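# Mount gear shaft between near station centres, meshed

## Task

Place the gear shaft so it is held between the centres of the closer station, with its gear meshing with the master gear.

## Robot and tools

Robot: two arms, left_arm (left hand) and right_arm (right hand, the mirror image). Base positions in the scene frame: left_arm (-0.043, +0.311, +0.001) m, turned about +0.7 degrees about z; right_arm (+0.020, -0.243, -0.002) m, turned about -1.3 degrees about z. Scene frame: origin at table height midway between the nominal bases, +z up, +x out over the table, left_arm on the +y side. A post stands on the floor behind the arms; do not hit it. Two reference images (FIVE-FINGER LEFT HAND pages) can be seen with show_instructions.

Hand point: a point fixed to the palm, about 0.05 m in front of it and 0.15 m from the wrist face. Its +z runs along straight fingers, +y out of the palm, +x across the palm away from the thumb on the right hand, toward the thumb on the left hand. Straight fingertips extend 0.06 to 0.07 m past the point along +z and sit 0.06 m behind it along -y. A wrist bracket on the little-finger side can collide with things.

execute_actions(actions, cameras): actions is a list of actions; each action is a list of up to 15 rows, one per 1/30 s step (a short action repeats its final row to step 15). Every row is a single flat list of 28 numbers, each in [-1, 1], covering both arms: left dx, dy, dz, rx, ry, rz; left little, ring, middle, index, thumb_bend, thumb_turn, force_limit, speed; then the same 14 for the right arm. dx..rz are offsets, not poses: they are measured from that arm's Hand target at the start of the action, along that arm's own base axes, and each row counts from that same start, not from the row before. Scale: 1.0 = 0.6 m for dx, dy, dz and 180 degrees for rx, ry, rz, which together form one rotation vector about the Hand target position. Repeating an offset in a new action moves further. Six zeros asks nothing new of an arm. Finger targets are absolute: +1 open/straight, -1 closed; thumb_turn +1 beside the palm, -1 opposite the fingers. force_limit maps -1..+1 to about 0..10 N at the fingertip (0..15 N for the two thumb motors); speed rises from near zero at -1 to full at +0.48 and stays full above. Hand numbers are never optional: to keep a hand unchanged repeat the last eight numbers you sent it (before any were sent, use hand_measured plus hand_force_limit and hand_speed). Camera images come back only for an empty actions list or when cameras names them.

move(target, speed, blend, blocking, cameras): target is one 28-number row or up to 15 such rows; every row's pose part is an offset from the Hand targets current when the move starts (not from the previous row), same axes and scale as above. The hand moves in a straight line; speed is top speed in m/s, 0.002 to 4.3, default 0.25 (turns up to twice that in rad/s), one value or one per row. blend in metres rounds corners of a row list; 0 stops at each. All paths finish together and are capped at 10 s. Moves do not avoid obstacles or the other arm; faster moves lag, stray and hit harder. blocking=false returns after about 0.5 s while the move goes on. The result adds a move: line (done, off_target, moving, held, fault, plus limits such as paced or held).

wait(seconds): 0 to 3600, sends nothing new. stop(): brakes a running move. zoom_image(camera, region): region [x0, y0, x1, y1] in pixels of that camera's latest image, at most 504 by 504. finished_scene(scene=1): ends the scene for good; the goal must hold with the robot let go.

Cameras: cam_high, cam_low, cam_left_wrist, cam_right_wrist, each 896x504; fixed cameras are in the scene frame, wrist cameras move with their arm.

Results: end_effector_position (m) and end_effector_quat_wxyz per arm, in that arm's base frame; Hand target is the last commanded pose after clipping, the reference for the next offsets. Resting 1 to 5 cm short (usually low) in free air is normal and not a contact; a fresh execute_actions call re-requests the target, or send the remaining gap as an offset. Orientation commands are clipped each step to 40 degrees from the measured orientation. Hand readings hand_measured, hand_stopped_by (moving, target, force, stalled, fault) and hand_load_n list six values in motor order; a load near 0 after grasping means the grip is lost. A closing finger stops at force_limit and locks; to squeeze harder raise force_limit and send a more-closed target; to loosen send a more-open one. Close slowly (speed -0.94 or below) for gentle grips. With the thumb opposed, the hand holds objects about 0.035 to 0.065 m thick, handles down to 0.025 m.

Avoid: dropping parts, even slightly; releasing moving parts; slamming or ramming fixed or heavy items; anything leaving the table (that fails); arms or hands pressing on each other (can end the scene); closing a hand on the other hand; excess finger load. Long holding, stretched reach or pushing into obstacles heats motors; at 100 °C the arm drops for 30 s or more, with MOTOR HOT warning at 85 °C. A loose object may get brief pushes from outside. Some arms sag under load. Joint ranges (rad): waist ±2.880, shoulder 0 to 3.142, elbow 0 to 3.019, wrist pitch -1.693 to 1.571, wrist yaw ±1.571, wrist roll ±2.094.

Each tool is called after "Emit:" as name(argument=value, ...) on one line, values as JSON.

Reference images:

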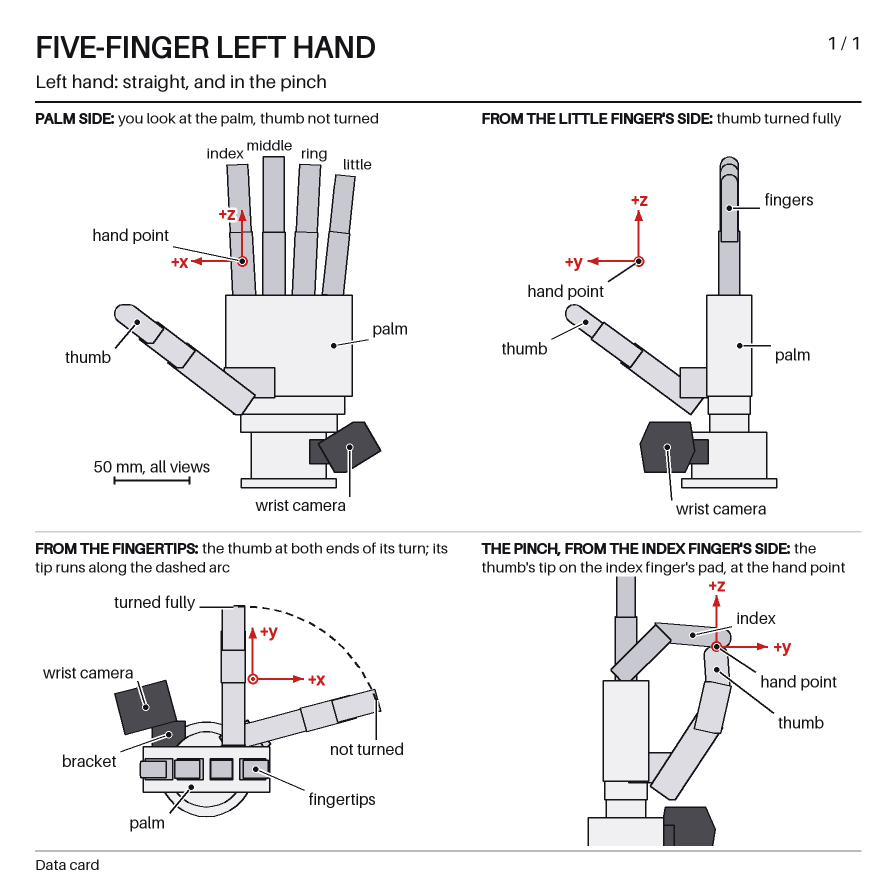

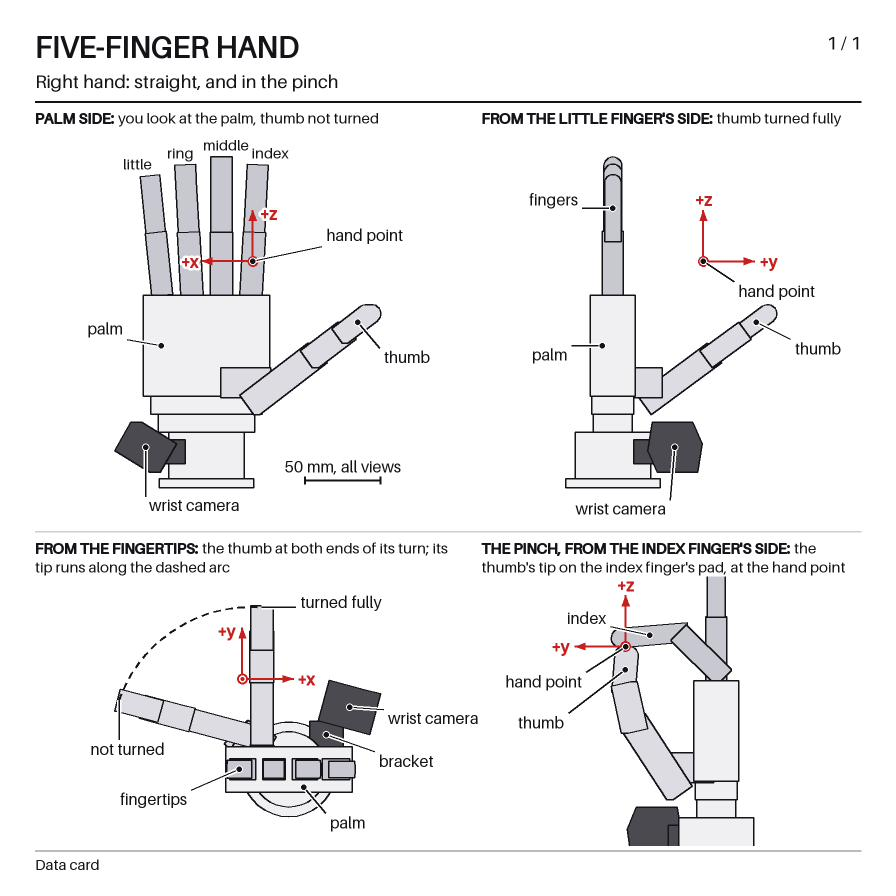

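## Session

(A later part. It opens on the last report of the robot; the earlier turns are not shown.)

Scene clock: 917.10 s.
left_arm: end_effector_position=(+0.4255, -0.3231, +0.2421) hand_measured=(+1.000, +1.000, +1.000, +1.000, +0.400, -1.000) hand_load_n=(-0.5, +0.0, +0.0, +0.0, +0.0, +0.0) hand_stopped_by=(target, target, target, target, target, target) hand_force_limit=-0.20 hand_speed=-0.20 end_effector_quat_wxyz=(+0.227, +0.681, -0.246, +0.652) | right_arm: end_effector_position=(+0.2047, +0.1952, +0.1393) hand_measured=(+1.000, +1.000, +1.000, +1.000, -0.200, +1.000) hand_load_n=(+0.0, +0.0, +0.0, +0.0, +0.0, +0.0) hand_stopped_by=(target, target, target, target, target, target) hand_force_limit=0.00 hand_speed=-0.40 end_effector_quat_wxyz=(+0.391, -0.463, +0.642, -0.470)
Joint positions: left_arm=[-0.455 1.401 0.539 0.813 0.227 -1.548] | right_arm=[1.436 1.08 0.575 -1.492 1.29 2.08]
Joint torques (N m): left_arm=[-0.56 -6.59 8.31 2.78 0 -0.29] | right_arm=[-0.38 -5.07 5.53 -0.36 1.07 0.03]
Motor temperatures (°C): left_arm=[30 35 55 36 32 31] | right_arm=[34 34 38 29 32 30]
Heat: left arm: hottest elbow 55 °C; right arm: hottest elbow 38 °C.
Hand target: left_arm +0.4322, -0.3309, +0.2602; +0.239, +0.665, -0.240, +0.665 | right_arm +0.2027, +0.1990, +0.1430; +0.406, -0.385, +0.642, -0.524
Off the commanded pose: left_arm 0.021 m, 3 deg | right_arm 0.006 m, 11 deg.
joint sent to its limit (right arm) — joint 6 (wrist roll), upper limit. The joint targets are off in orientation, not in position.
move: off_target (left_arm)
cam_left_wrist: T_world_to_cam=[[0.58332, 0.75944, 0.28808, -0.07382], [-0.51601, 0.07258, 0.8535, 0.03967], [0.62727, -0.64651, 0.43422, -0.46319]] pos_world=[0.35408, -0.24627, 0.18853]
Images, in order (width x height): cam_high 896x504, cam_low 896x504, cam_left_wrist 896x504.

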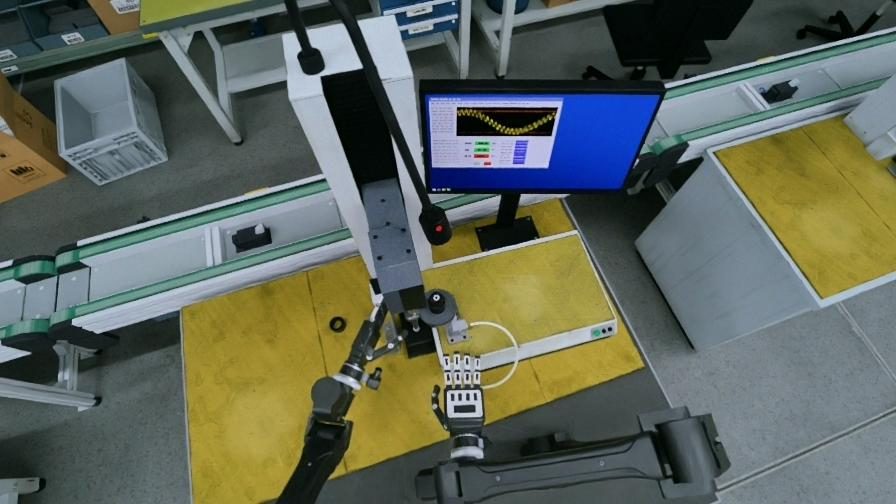

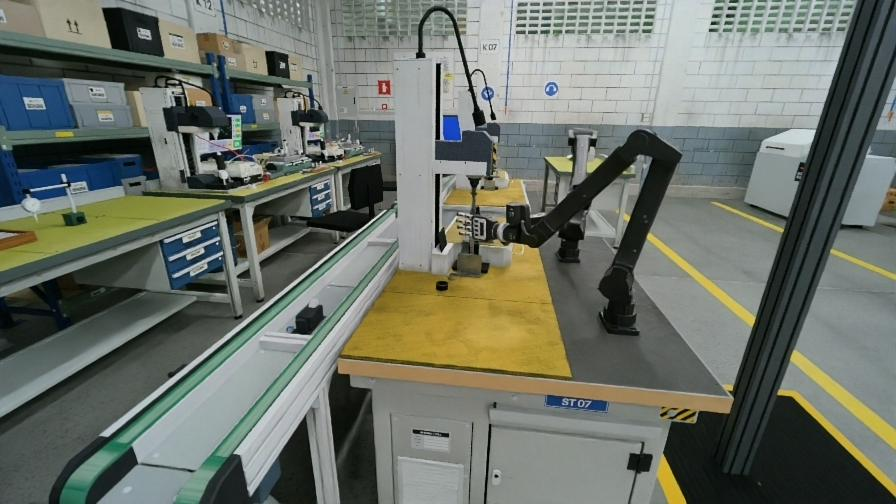

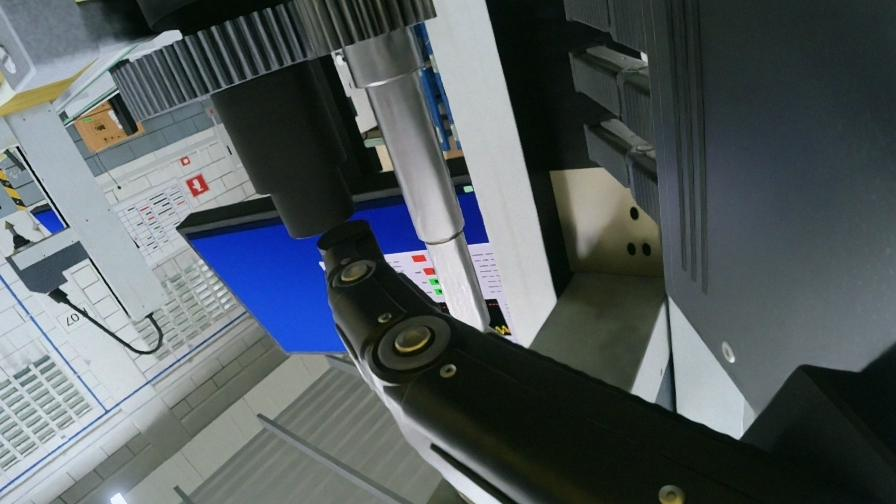

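Emit:
move(target=[0.041,-0.042,0.0,0,0,0,1,1,1,1,0.4,-1,-0.2,-0.2,0,0,0,0,0,0,1,1,1,1,-0.2,1,0,-0.4], speed=0.04, cameras=["cam_left_wrist","cam_right_wrist"])

Scene clock: 920.33 s.
left_arm: end_effector_position=(+0.4502, -0.3479, +0.2446) hand_measured=(+1.000, +1.000, +1.000, +1.000, +0.400, -1.000) hand_load_n=(-0.5, +0.0, +0.0, +0.0, +0.0, +0.0) hand_stopped_by=(target, target, target, target, target, target) hand_force_limit=-0.20 hand_speed=-0.20 end_effector_quat_wxyz=(+0.227, +0.678, -0.246, +0.655) | right_arm: end_effector_position=(+0.2047, +0.1952, +0.1393) hand_measured=(+1.000, +1.000, +1.000, +1.000, -0.200, +1.000) hand_load_n=(+0.0, +0.0, +0.0, +0.0, +0.0, -0.5) hand_stopped_by=(target, target, target, target, target, target) hand_force_limit=0.00 hand_speed=-0.40 end_effector_quat_wxyz=(+0.391, -0.463, +0.642, -0.470)
Joint positions: left_arm=[-0.484 1.482 0.628 0.813 0.197 -1.548] | right_arm=[1.436 1.08 0.575 -1.492 1.29 2.08]
Joint torques (N m): left_arm=[-0.44 -7.82 8.43 2.54 -0.03 -0.31] | right_arm=[0.03 -4.95 5.52 -0.31 1.1 0.06]
Motor temperatures (°C): left_arm=[30 34 55 36 32 31] | right_arm=[34 34 38 29 32 30]
Heat: left arm: hottest elbow 55 °C; right arm: hottest elbow 38 °C.
Hand target: left_arm +0.4567, -0.3562, +0.2602; +0.239, +0.665, -0.240, +0.665 | right_arm +0.2027, +0.1990, +0.1430; +0.406, -0.385, +0.642, -0.524
Off the commanded pose: left_arm 0.019 m, 2 deg | right_arm 0.006 m, 11 deg.
joint sent to its limit (right arm) — joint 6 (wrist roll), upper limit. The joint targets are off in orientation, not in position.
move: off_target (left_arm)
cam_left_wrist: T_world_to_cam=[[0.5814, 0.75986, 0.29082, -0.06973], [-0.52287, 0.0751, 0.8491, 0.05708], [0.62335, -0.64573, 0.44098, -0.49552]] pos_world=[0.37927, -0.27127, 0.19033]
cam_right_wrist: T_world_to_cam=[[-0.28685, -0.09025, -0.95372, 0.21086], [-0.32752, 0.9448, 0.0091, -0.12293], [0.90025, 0.31497, -0.30057, -0.08483]] pos_world=[0.09659, 0.16189, 0.17673]

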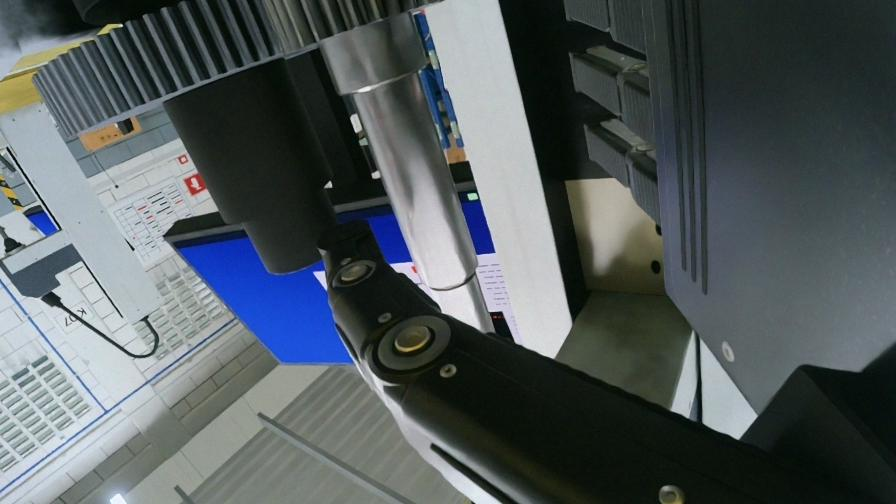

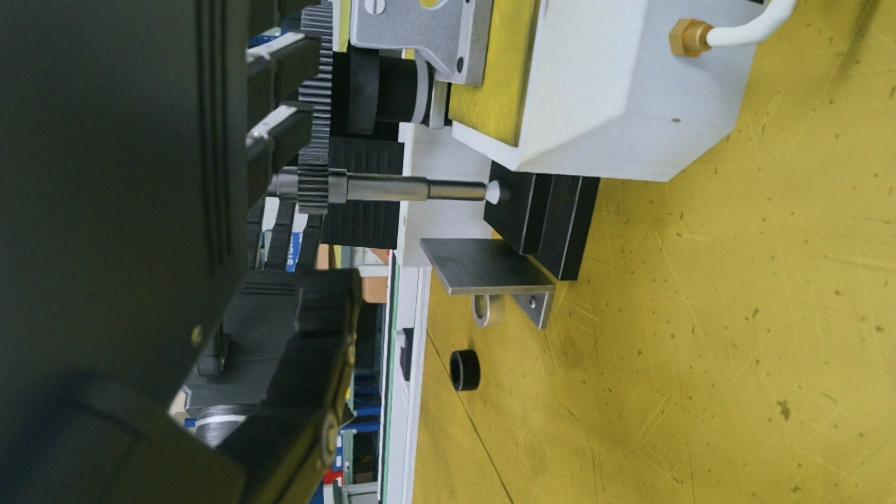

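Emit:
move(target=[-0.006,-0.006,0.0,-0.022,0,0,1,1,1,1,0.4,-1,-0.2,-0.2,0,0,0,0,0,0,1,1,1,1,-0.2,1,0,-0.4], speed=0.04, cameras=["cam_left_wrist"])

Scene clock: 926.60 s.
left_arm: end_effector_position=(+0.4503, -0.3536, +0.2492) hand_measured=(+1.000, +1.000, +1.000, +1.000, +0.400, -1.000) hand_load_n=(+0.0, +0.0, +0.0, +0.0, +0.0, -0.5) hand_stopped_by=(target, target, target, target, target, target) hand_force_limit=-0.20 hand_speed=-0.20 end_effector_quat_wxyz=(+0.250, +0.668, -0.223, +0.664) | right_arm: end_effector_position=(+0.2047, +0.1952, +0.1393) hand_measured=(+1.000, +1.000, +1.000, +1.000, -0.200, +1.000) hand_load_n=(+0.0, +0.0, +0.0, +0.0, +0.0, +0.0) hand_stopped_by=(target, target, target, target, target, target) hand_force_limit=0.00 hand_speed=-0.40 end_effector_quat_wxyz=(+0.391, -0.463, +0.642, -0.470)
Joint positions: left_arm=[-0.502 1.522 0.628 0.902 0.179 -1.61] | right_arm=[1.436 1.08 0.575 -1.492 1.29 2.08]
Joint torques (N m): left_arm=[-0.26 -8.12 7.38 2.82 -0.04 -0.31] | right_arm=[-0.38 -4.84 5.57 -0.25 1.09 0.05]
Motor temperatures (°C): left_arm=[30 34 55 35 32 31] | right_arm=[34 34 38 29 32 30]
Heat: left arm: hottest elbow 55 °C; right arm: hottest elbow 38 °C.
Hand target: left_arm +0.4531, -0.3598, +0.2603; +0.262, +0.656, -0.217, +0.673 | right_arm +0.2027, +0.1990, +0.1430; +0.406, -0.385, +0.642, -0.524
Off the commanded pose: left_arm 0.013 m, 2 deg | right_arm 0.006 m, 11 deg.
joint sent to its limit (right arm) — joint 6 (wrist roll), upper limit. The joint targets are off in orientation, not in position.
move: off_target (left_arm)
cam_left_wrist: T_world_to_cam=[[0.57908, 0.77941, 0.23915, -0.04608], [-0.52688, 0.13392, 0.83932, 0.07859], [0.62215, -0.61204, 0.4882, -0.50049]] pos_world=[0.37947, -0.28093, 0.1894]

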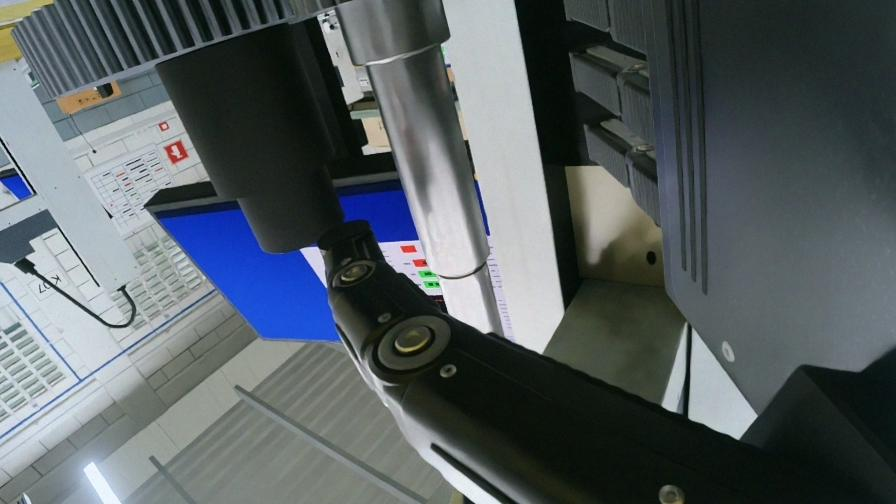

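Emit:
move(target=[0,0,0.0,0,0,0,1,1,0.3,0.3,0.2,-1,-0.2,-0.2,0,0,0,0,0,0,1,1,1,1,-0.2,1,0,-0.4], speed=0.04, cameras=["cam_left_wrist"])

Emit:
move(target=[0,0,0.0,0,0,0,1,1,-0.2,-0.2,-0.15,-1,-0.2,-0.9,0,0,0,0,0,0,1,1,1,1,-0.2,1,0,-0.4], speed=0.04, cameras=["cam_left_wrist","cam_right_wrist"])

Emit:
zoom_image(camera="cam_right_wrist", region=[265, 120, 355, 220])

Scene clock: 930.20 s.
left_arm: end_effector_position=(+0.4506, -0.3534, +0.2492) hand_measured=(+1.000, +1.000, +0.300, +0.300, +0.200, -1.000) hand_load_n=(+0.0, +0.0, +0.0, +0.0, +0.0, +0.0) hand_stopped_by=(target, target, target, target, target, target) hand_force_limit=-0.20 hand_speed=-0.20 end_effector_quat_wxyz=(+0.249, +0.668, -0.222, +0.665) | right_arm: end_effector_position=(+0.2047, +0.1952, +0.1393) hand_measured=(+1.000, +1.000, +1.000, +1.000, -0.200, +1.000) hand_load_n=(+0.0, +0.0, +0.0, +0.0, +0.0, +0.0) hand_stopped_by=(target, target, target, target, target, target) hand_force_limit=0.00 hand_speed=-0.40 end_effector_quat_wxyz=(+0.391, -0.463, +0.642, -0.470)
Joint positions: left_arm=[-0.502 1.522 0.628 0.902 0.178 -1.61] | right_arm=[1.436 1.08 0.575 -1.492 1.29 2.08]
Joint torques (N m): left_arm=[-0.5 -8.06 7.23 2.78 -0.03 -0.32] | right_arm=[-0.32 -4.78 5.6 -0.27 1.09 0.07]
Motor temperatures (°C): left_arm=[30 34 55 35 32 31] | right_arm=[34 34 38 29 32 30]
Heat: left arm: hottest elbow 55 °C; right arm: hottest elbow 38 °C.
Hand target: left_arm +0.4532, -0.3597, +0.2603; +0.262, +0.656, -0.217, +0.673 | right_arm +0.2027, +0.1990, +0.1430; +0.406, -0.385, +0.642, -0.524
Off the commanded pose: left_arm 0.013 m, 2 deg | right_arm 0.006 m, 11 deg.
joint sent to its limit (right arm) — joint 6 (wrist roll), upper limit. The joint targets are off in orientation, not in position.
move: done
cam_left_wrist: T_world_to_cam=[[0.57789, 0.78029, 0.23913, -0.04549], [-0.52704, 0.13311, 0.83935, 0.07852], [0.62311, -0.61108, 0.48817, -0.50071]] pos_world=[0.37967, -0.28093, 0.1894]

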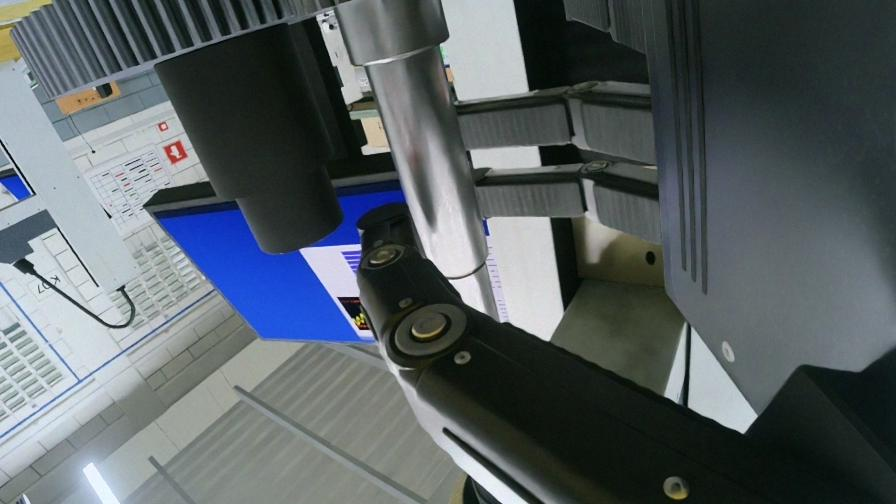

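Scene clock: 931.80 s.
left_arm: end_effector_position=(+0.4505, -0.3536, +0.2492) hand_measured=(+1.000, +1.000, +0.024, +0.014, +0.052, -1.000) hand_load_n=(+0.0, +0.0, +3.5, +6.0, +6.0, +0.0) hand_stopped_by=(target, target, force, force, force, target) hand_force_limit=-0.20 hand_speed=-0.90 end_effector_quat_wxyz=(+0.249, +0.668, -0.222, +0.665) | right_arm: end_effector_position=(+0.2047, +0.1952, +0.1393) hand_measured=(+1.000, +1.000, +1.000, +1.000, -0.200, +1.000) hand_load_n=(+0.0, +0.0, +0.0, +0.0, +0.0, +0.0) hand_stopped_by=(target, target, target, target, target, target) hand_force_limit=0.00 hand_speed=-0.40 end_effector_quat_wxyz=(+0.391, -0.463, +0.642, -0.470)
Joint positions: left_arm=[-0.503 1.523 0.628 0.904 0.178 -1.61] | right_arm=[1.436 1.08 0.575 -1.492 1.29 2.08]
Joint torques (N m): left_arm=[-0.38 -8.23 7.24 2.61 -0.02 -0.32] | right_arm=[-0.21 -4.66 5.53 -0.29 1.09 0.08]
Motor temperatures (°C): left_arm=[30 34 55 35 32 31] | right_arm=[34 34 38 29 32 30]
Heat: left arm: hottest elbow 55 °C; right arm: hottest elbow 38 °C.
Hand target: left_arm +0.4532, -0.3598, +0.2601; +0.262, +0.656, -0.217, +0.673 | right_arm +0.2027, +0.1990, +0.1430; +0.406, -0.385, +0.642, -0.524
Off the commanded pose: left_arm 0.013 m, 2 deg | right_arm 0.006 m, 11 deg.
joint sent to its limit (right arm) — joint 6 (wrist roll), upper limit. The joint targets are off in orientation, not in position.
move: done
cam_left_wrist: T_world_to_cam=[[0.578, 0.78018, 0.23921, -0.04542], [-0.5276, 0.13366, 0.83891, 0.07902], [0.62253, -0.6111, 0.48888, -0.50058]] pos_world=[0.37957, -0.28103, 0.1893]
cam_right_wrist: T_world_to_cam=[[-0.28685, -0.09025, -0.95372, 0.21086], [-0.32752, 0.9448, 0.0091, -0.12293], [0.90025, 0.31497, -0.30057, -0.08483]] pos_world=[0.09659, 0.16189, 0.17673]

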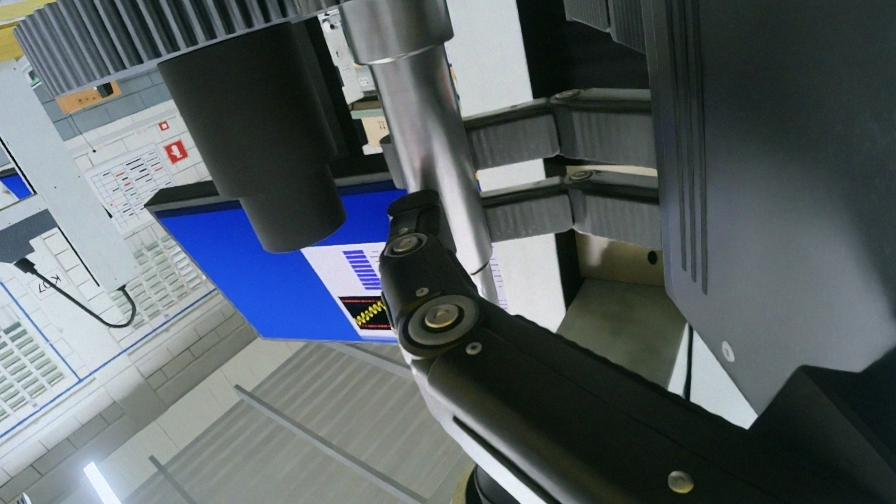

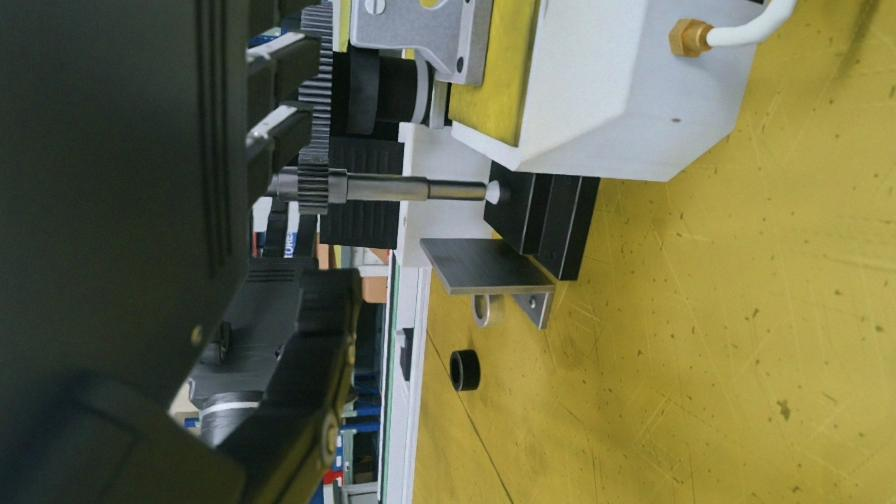

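Scaled by 5.040.

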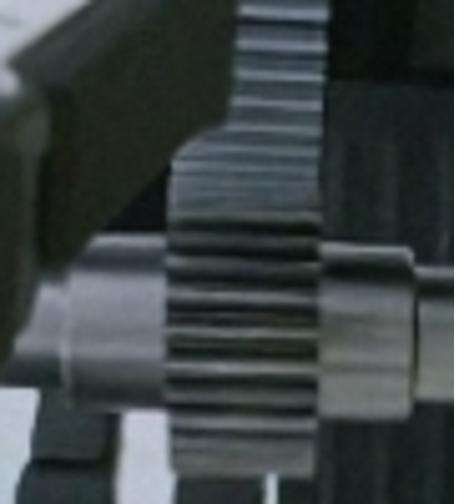

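Emit:
move(target=[0,0,0.0,0,0,0.035,1,1,-0.2,-0.2,-0.15,-1,-0.2,-0.9,0,0,0,0,0,0,1,1,1,1,-0.2,1,0,-0.4], speed=0.04, cameras=["cam_left_wrist","cam_right_wrist"])

Emit:
zoom_image(camera="cam_right_wrist", region=[265, 120, 355, 220])

Scene clock: 934.97 s.
left_arm: end_effector_position=(+0.4499, -0.3551, +0.2496) hand_measured=(+1.000, +1.000, +0.024, +0.014, +0.052, -1.000) hand_load_n=(+0.0, +0.0, +2.5, +4.0, +6.5, +0.0) hand_stopped_by=(target, target, force, force, force, target) hand_force_limit=-0.20 hand_speed=-0.90 end_effector_quat_wxyz=(+0.224, +0.677, -0.187, +0.676) | right_arm: end_effector_position=(+0.2047, +0.1952, +0.1393) hand_measured=(+1.000, +1.000, +1.000, +1.000, -0.200, +1.000) hand_load_n=(+0.0, +0.0, +0.0, +0.0, +0.0, +0.0) hand_stopped_by=(target, target, target, target, target, target) hand_force_limit=0.00 hand_speed=-0.40 end_effector_quat_wxyz=(+0.391, -0.463, +0.642, -0.470)
Joint positions: left_arm=[-0.553 1.514 0.608 0.921 0.036 -1.622] | right_arm=[1.436 1.08 0.575 -1.492 1.29 2.08]
Joint torques (N m): left_arm=[-0.62 -8.76 6.95 2.3 -0.38 -0.21] | right_arm=[-0.21 -4.54 5.55 -0.32 1.09 0.05]
Motor temperatures (°C): left_arm=[30 34 55 35 32 31] | right_arm=[34 34 38 29 32 30]
Heat: left arm: hottest elbow 55 °C; right arm: hottest elbow 38 °C.
Hand target: left_arm +0.4531, -0.3597, +0.2601; +0.225, +0.667, -0.180, +0.687 | right_arm +0.2027, +0.1990, +0.1430; +0.406, -0.385, +0.642, -0.524
Off the commanded pose: left_arm 0.012 m, 2 deg | right_arm 0.006 m, 11 deg.
joint sent to its limit (right arm) — joint 6 (wrist roll), upper limit. The joint targets are off in orientation, not in position.
move: off_target (left_arm)
cam_left_wrist: T_world_to_cam=[[0.50524, 0.83285, 0.22604, 0.01081], [-0.53573, 0.09734, 0.83876, 0.06953], [0.67656, -0.54487, 0.49536, -0.5038]] pos_world=[0.37264, -0.29028, 0.18879]
cam_right_wrist: T_world_to_cam=[[-0.28685, -0.09025, -0.95372, 0.21086], [-0.32752, 0.9448, 0.0091, -0.12293], [0.90025, 0.31497, -0.30057, -0.08483]] pos_world=[0.09659, 0.16189, 0.17673]

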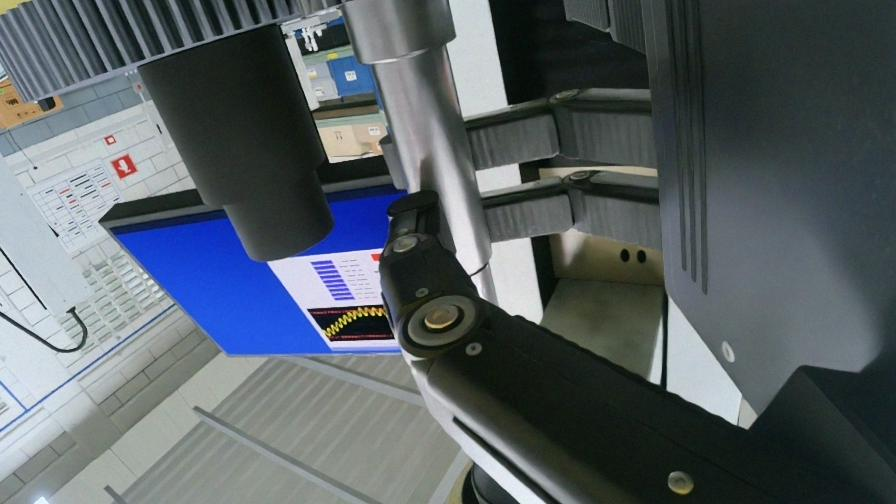

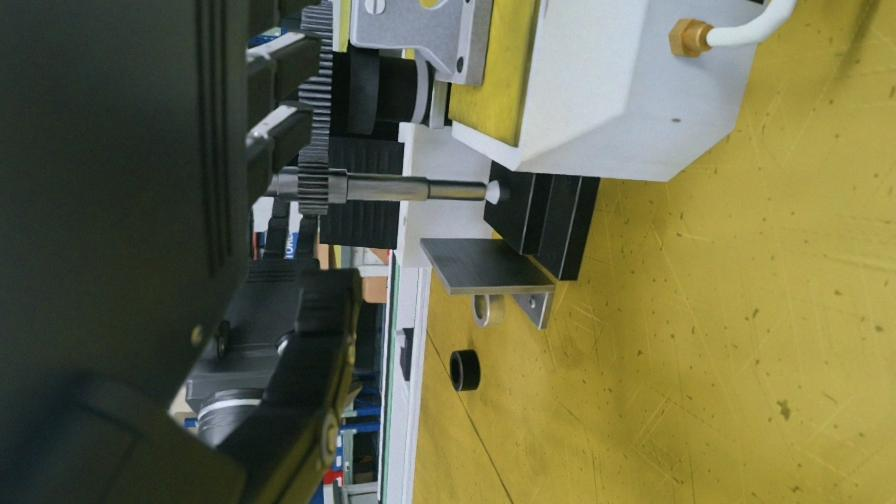

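Scaled by 5.040.

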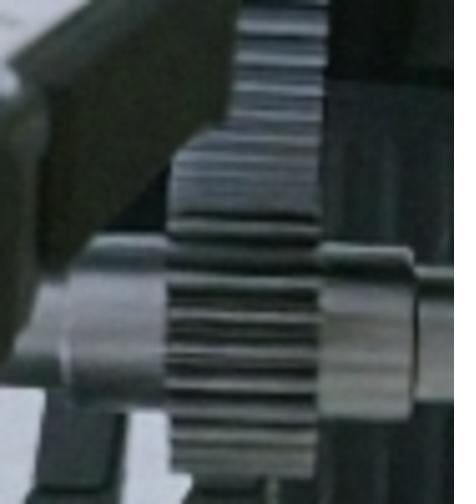

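Emit:
zoom_image(camera="cam_right_wrist", region=[292, 140, 337, 180])

Scaled by 11.200.

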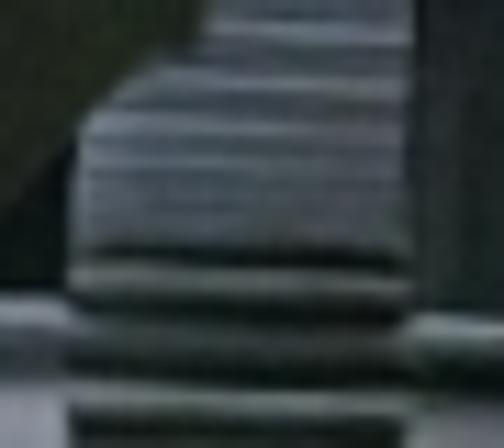

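Emit:
zoom_image(camera="cam_right_wrist", region=[400, 60, 500, 140])

Scaled by 5.040.

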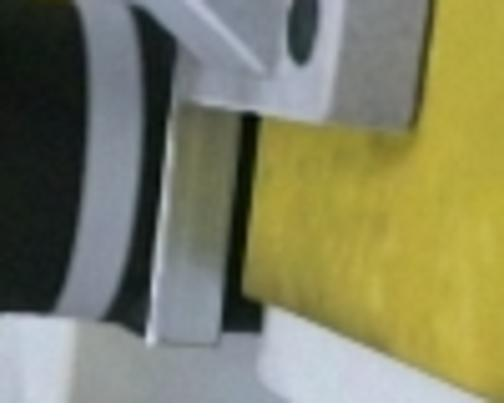

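Emit:
move(target=[0,0,0.0,0,0,0.04,1,1,-0.2,-0.2,-0.15,-1,-0.2,-0.9,0,0,0,0,0,0,1,1,1,1,-0.2,1,0,-0.4], speed=0.04, cameras=["cam_right_wrist"])

Emit:
zoom_image(camera="cam_right_wrist", region=[292, 140, 337, 180])

Emit:
zoom_image(camera="cam_right_wrist", region=[400, 60, 500, 140])

Scene clock: 943.43 s.
left_arm: end_effector_position=(+0.4502, -0.3551, +0.2495) hand_measured=(+1.000, +1.000, +0.024, +0.014, +0.052, -1.000) hand_load_n=(+0.0, +0.0, +2.5, +4.5, +6.5, +0.0) hand_stopped_by=(target, target, force, force, force, target) hand_force_limit=-0.20 hand_speed=-0.90 end_effector_quat_wxyz=(+0.181, +0.687, -0.142, +0.689) | right_arm: end_effector_position=(+0.2047, +0.1952, +0.1393) hand_measured=(+1.000, +1.000, +1.000, +1.000, -0.200, +1.000) hand_load_n=(+0.0, +0.0, +0.0, -0.5, +0.0, +0.0) hand_stopped_by=(target, target, target, target, target, target) hand_force_limit=0.00 hand_speed=-0.40 end_effector_quat_wxyz=(+0.391, -0.463, +0.642, -0.470)
Joint positions: left_arm=[-0.62 1.501 0.592 0.924 -0.16 -1.622] | right_arm=[1.436 1.08 0.575 -1.492 1.29 2.08]
Joint torques (N m): left_arm=[-0.44 -8.53 7.08 2.32 -0.21 -0.09] | right_arm=[-0.38 -4.66 5.57 -0.28 1.09 0.06]
Heat: left arm: hottest elbow 54 °C; right arm: hottest elbow 38 °C.
Hand target: left_arm +0.4532, -0.3597, +0.2601; +0.181, +0.677, -0.138, +0.699 | right_arm +0.2027, +0.1990, +0.1430; +0.406, -0.385, +0.642, -0.524
Off the commanded pose: left_arm 0.012 m, 2 deg | right_arm 0.006 m, 11 deg.
joint sent to its limit (right arm) — joint 6 (wrist roll), upper limit. The joint targets are off in orientation, not in position.
move: off_target (left_arm)
cam_right_wrist: T_world_to_cam=[[-0.28685, -0.09025, -0.95372, 0.21086], [-0.32752, 0.9448, 0.0091, -0.12293], [0.90025, 0.31497, -0.30057, -0.08483]] pos_world=[0.09659, 0.16189, 0.17673]

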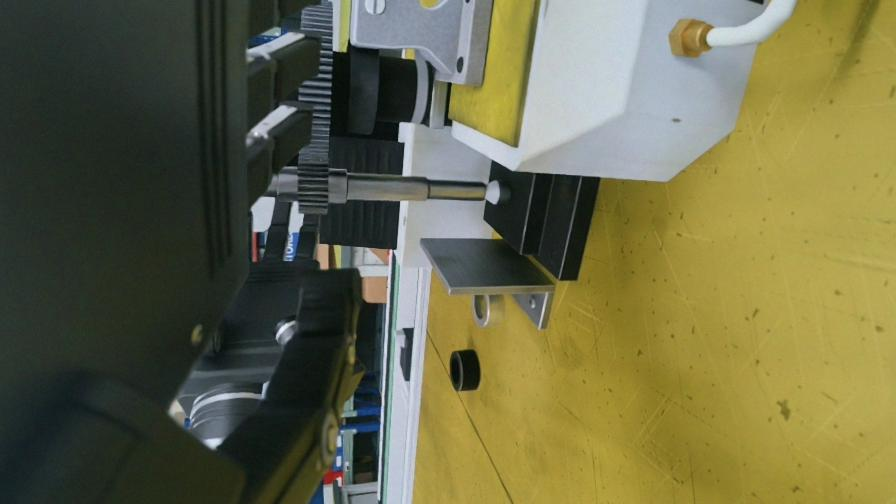

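Scaled by 11.200.

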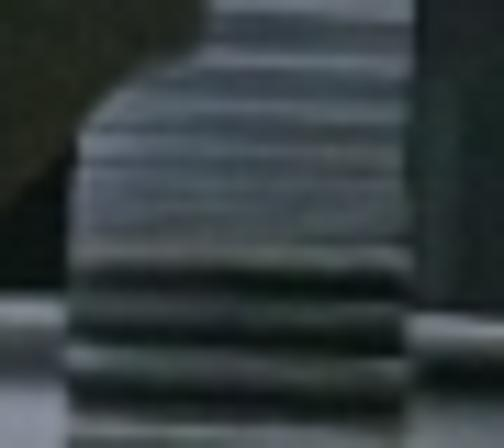

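Scaled by 5.040.

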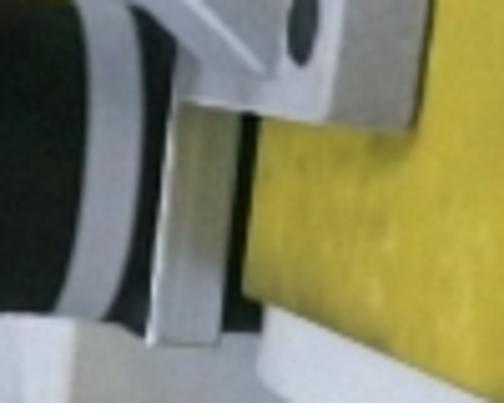

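Emit:
move(target=[0,0,0.0,0,0,-0.05,1,1,-0.2,-0.2,-0.15,-1,-0.2,-0.9,0,0,0,0,0,0,1,1,1,1,-0.2,1,0,-0.4], speed=0.05, cameras=["cam_right_wrist"])

Emit:
zoom_image(camera="cam_right_wrist", region=[292, 140, 337, 180])

Emit:
zoom_image(camera="cam_right_wrist", region=[400, 60, 500, 140])

Emit:
move(target=[0,0,0.0,0,0,-0.03,1,1,-0.2,-0.2,-0.15,-1,-0.2,-0.9,0,0,0,0,0,0,1,1,1,1,-0.2,1,0,-0.4], speed=0.05, cameras=["cam_right_wrist"])

Emit:
zoom_image(camera="cam_right_wrist", region=[292, 140, 337, 180])

Emit:
zoom_image(camera="cam_right_wrist", region=[400, 60, 500, 140])

Scene clock: 953.73 s.
left_arm: end_effector_position=(+0.4491, -0.3549, +0.2493) hand_measured=(+1.000, +1.000, +0.024, +0.014, +0.052, -1.000) hand_load_n=(+0.0, +0.0, +3.5, +7.0, +6.0, +0.0) hand_stopped_by=(target, target, force, force, force, target) hand_force_limit=-0.20 hand_speed=-0.90 end_effector_quat_wxyz=(+0.224, +0.675, -0.191, +0.677) | right_arm: end_effector_position=(+0.2047, +0.1952, +0.1393) hand_measured=(+1.000, +1.000, +1.000, +1.000, -0.200, +1.000) hand_load_n=(+0.0, +0.0, +0.0, +0.0, +0.0, -0.5) hand_stopped_by=(target, target, target, target, target, target) hand_force_limit=0.00 hand_speed=-0.40 end_effector_quat_wxyz=(+0.391, -0.463, +0.642, -0.470)
Joint positions: left_arm=[-0.55 1.514 0.607 0.924 0.046 -1.614] | right_arm=[1.436 1.08 0.575 -1.492 1.29 2.08]
Joint torques (N m): left_arm=[0.15 -8.18 7.43 2.1 0.51 -0.23] | right_arm=[-0.67 -4.54 5.61 -0.28 1.1 0.08]
Heat: left arm: hottest elbow 53 °C; right arm: hottest elbow 38 °C.
Hand target: left_arm +0.4532, -0.3597, +0.2602; +0.236, +0.664, -0.191, +0.683 | right_arm +0.2027, +0.1990, +0.1430; +0.406, -0.385, +0.642, -0.524
Off the commanded pose: left_arm 0.012 m, 2 deg | right_arm 0.006 m, 11 deg.
joint sent to its limit (right arm) — joint 6 (wrist roll), upper limit. The joint targets are off in orientation, not in position.
move: off_target (left_arm)
cam_right_wrist: T_world_to_cam=[[-0.28685, -0.09025, -0.95372, 0.21086], [-0.32752, 0.9448, 0.0091, -0.12293], [0.90025, 0.31497, -0.30057, -0.08483]] pos_world=[0.09659, 0.16189, 0.17673]

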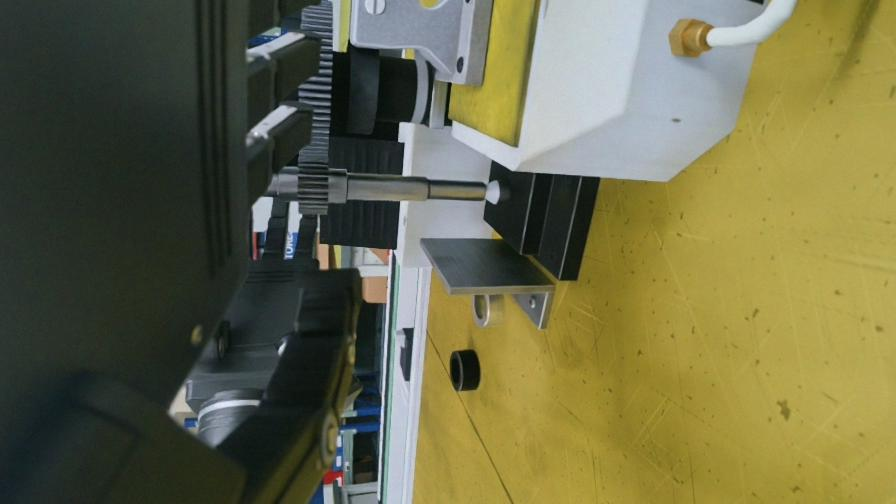

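Scaled by 11.200.

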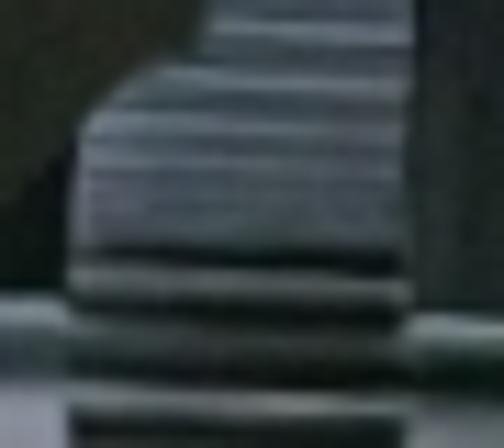

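Scaled by 5.040.

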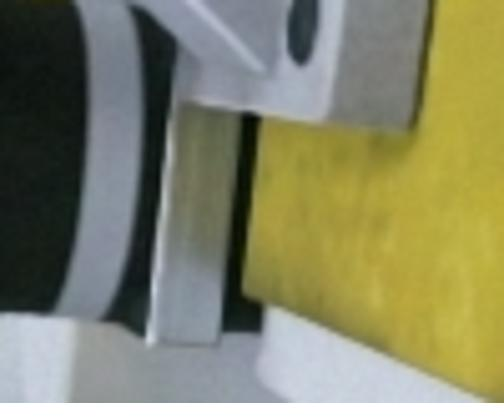

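Scene clock: 955.23 s.
left_arm: end_effector_position=(+0.4493, -0.3544, +0.2490) hand_measured=(+1.000, +1.000, +0.024, +0.014, +0.052, -1.000) hand_load_n=(+0.0, +0.0, +3.5, +7.0, +5.5, +0.0) hand_stopped_by=(target, target, force, force, force, target) hand_force_limit=-0.20 hand_speed=-0.90 end_effector_quat_wxyz=(+0.253, +0.664, -0.222, +0.667) | right_arm: end_effector_position=(+0.2047, +0.1952, +0.1393) hand_measured=(+1.000, +1.000, +1.000, +1.000, -0.200, +1.000) hand_load_n=(+0.0, +0.0, +0.0, +0.0, +0.0, +0.0) hand_stopped_by=(target, target, target, target, target, target) hand_force_limit=0.00 hand_speed=-0.40 end_effector_quat_wxyz=(+0.391, -0.463, +0.642, -0.470)
Joint positions: left_arm=[-0.504 1.532 0.626 0.924 0.182 -1.614] | right_arm=[1.436 1.08 0.575 -1.492 1.29 2.08]
Joint torques (N m): left_arm=[0.26 -8.47 7.65 1.94 0.62 -0.28] | right_arm=[-0.44 -4.66 5.59 -0.31 1.1 0.06]
Heat: left arm: hottest elbow 53 °C; right arm: hottest elbow 38 °C.
Hand target: left_arm +0.4531, -0.3598, +0.2600; +0.268, +0.655, -0.222, +0.671 | right_arm +0.2027, +0.1990, +0.1430; +0.406, -0.385, +0.642, -0.524
Off the commanded pose: left_arm 0.013 m, 2 deg | right_arm 0.006 m, 11 deg.
joint sent to its limit (right arm) — joint 6 (wrist roll), upper limit. The joint targets are off in orientation, not in position.
move: off_target (left_arm)
cam_right_wrist: T_world_to_cam=[[-0.28685, -0.09025, -0.95372, 0.21086], [-0.32752, 0.9448, 0.0091, -0.12293], [0.90025, 0.31497, -0.30057, -0.08483]] pos_world=[0.09659, 0.16189, 0.17673]

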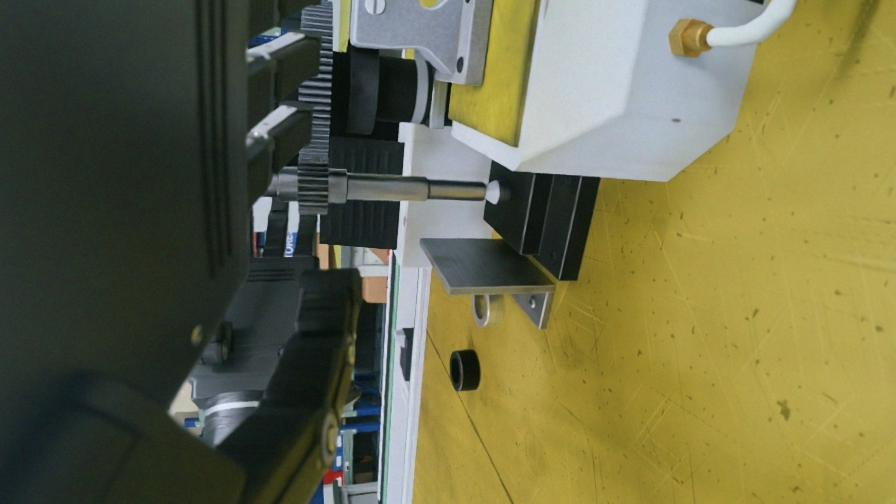

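Scaled by 11.200.

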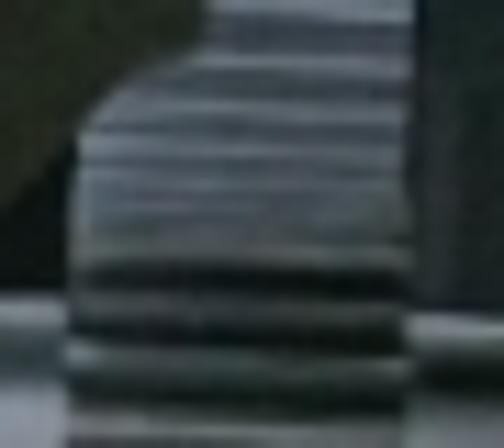

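Scaled by 5.040.

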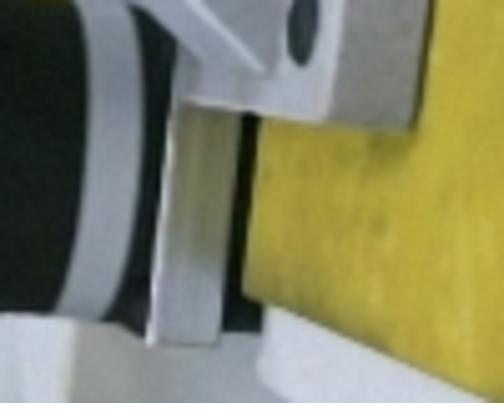

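Emit:
move(target=[[0,0,0.0,0,0,0.0,1,1,0.3,0.3,0.2,-1,-0.2,-0.6,0,0,0,0,0,0,1,1,1,1,-0.2,1,0,-0.4],[0,0,0.0,0,0,0.0,1,1,1,1,0.4,-1,-0.2,-0.2,0,0,0,0,0,0,1,1,1,1,-0.2,1,0,-0.4]], speed=0.05, cameras=["cam_left_wrist","cam_right_wrist"])

Scene clock: 960.40 s.
left_arm: end_effector_position=(+0.4461, -0.3565, +0.2490) hand_measured=(+1.000, +1.000, +1.000, +1.000, +0.400, -1.000) hand_load_n=(+0.0, +0.0, +0.0, +0.0, +0.0, +0.0) hand_stopped_by=(target, target, target, target, target, target) hand_force_limit=-0.20 hand_speed=-0.20 end_effector_quat_wxyz=(+0.260, +0.662, -0.229, +0.664) | right_arm: end_effector_position=(+0.2047, +0.1952, +0.1393) hand_measured=(+1.000, +1.000, +1.000, +1.000, -0.200, +1.000) hand_load_n=(+0.0, +0.0, +0.0, +0.0, +0.0, +0.0) hand_stopped_by=(target, target, target, target, target, target) hand_force_limit=0.00 hand_speed=-0.40 end_effector_quat_wxyz=(+0.391, -0.463, +0.642, -0.470)
Joint positions: left_arm=[-0.503 1.532 0.626 0.924 0.202 -1.614] | right_arm=[1.436 1.08 0.575 -1.492 1.29 2.08]
Joint torques (N m): left_arm=[0.09 -8.88 7.57 1.94 0.16 -0.27] | right_arm=[-0.03 -4.72 5.61 -0.29 1.09 0.06]
Heat: left arm: hottest elbow 53 °C; right arm: hottest elbow 38 °C.
Hand target: left_arm +0.4531, -0.3598, +0.2600; +0.268, +0.655, -0.222, +0.671 | right_arm +0.2027, +0.1990, +0.1430; +0.406, -0.385, +0.642, -0.524
Off the commanded pose: left_arm 0.013 m, 2 deg | right_arm 0.006 m, 11 deg.
joint sent to its limit (right arm) — joint 6 (wrist roll), upper limit. The joint targets are off in orientation, not in position.
move: done; target 2's new numbers were sent with left_arm's hand 0.014 m and 2 deg from that target
cam_left_wrist: T_world_to_cam=[[0.59627, 0.76718, 0.23642, -0.0526], [-0.52872, 0.15368, 0.83477, 0.08596], [0.60409, -0.62274, 0.49726, -0.49755]] pos_world=[0.37738, -0.28271, 0.18809]
cam_right_wrist: T_world_to_cam=[[-0.28685, -0.09025, -0.95372, 0.21086], [-0.32752, 0.9448, 0.0091, -0.12293], [0.90025, 0.31497, -0.30057, -0.08483]] pos_world=[0.09659, 0.16189, 0.17673]

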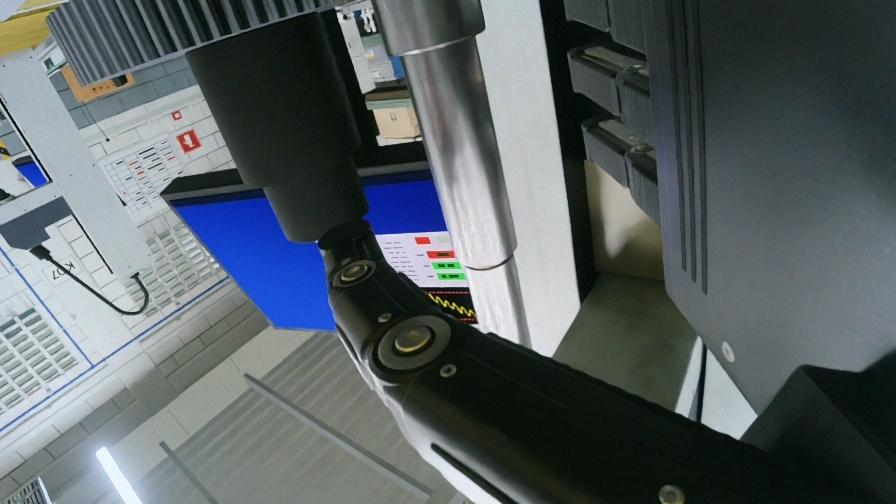

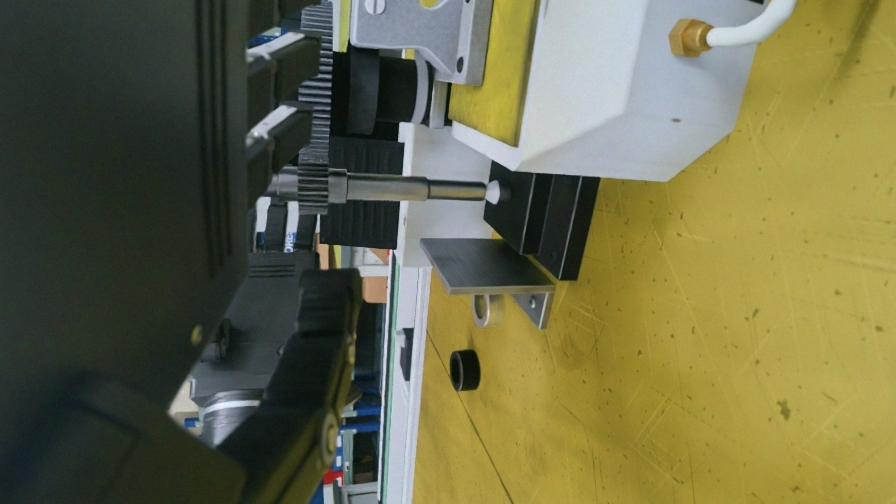

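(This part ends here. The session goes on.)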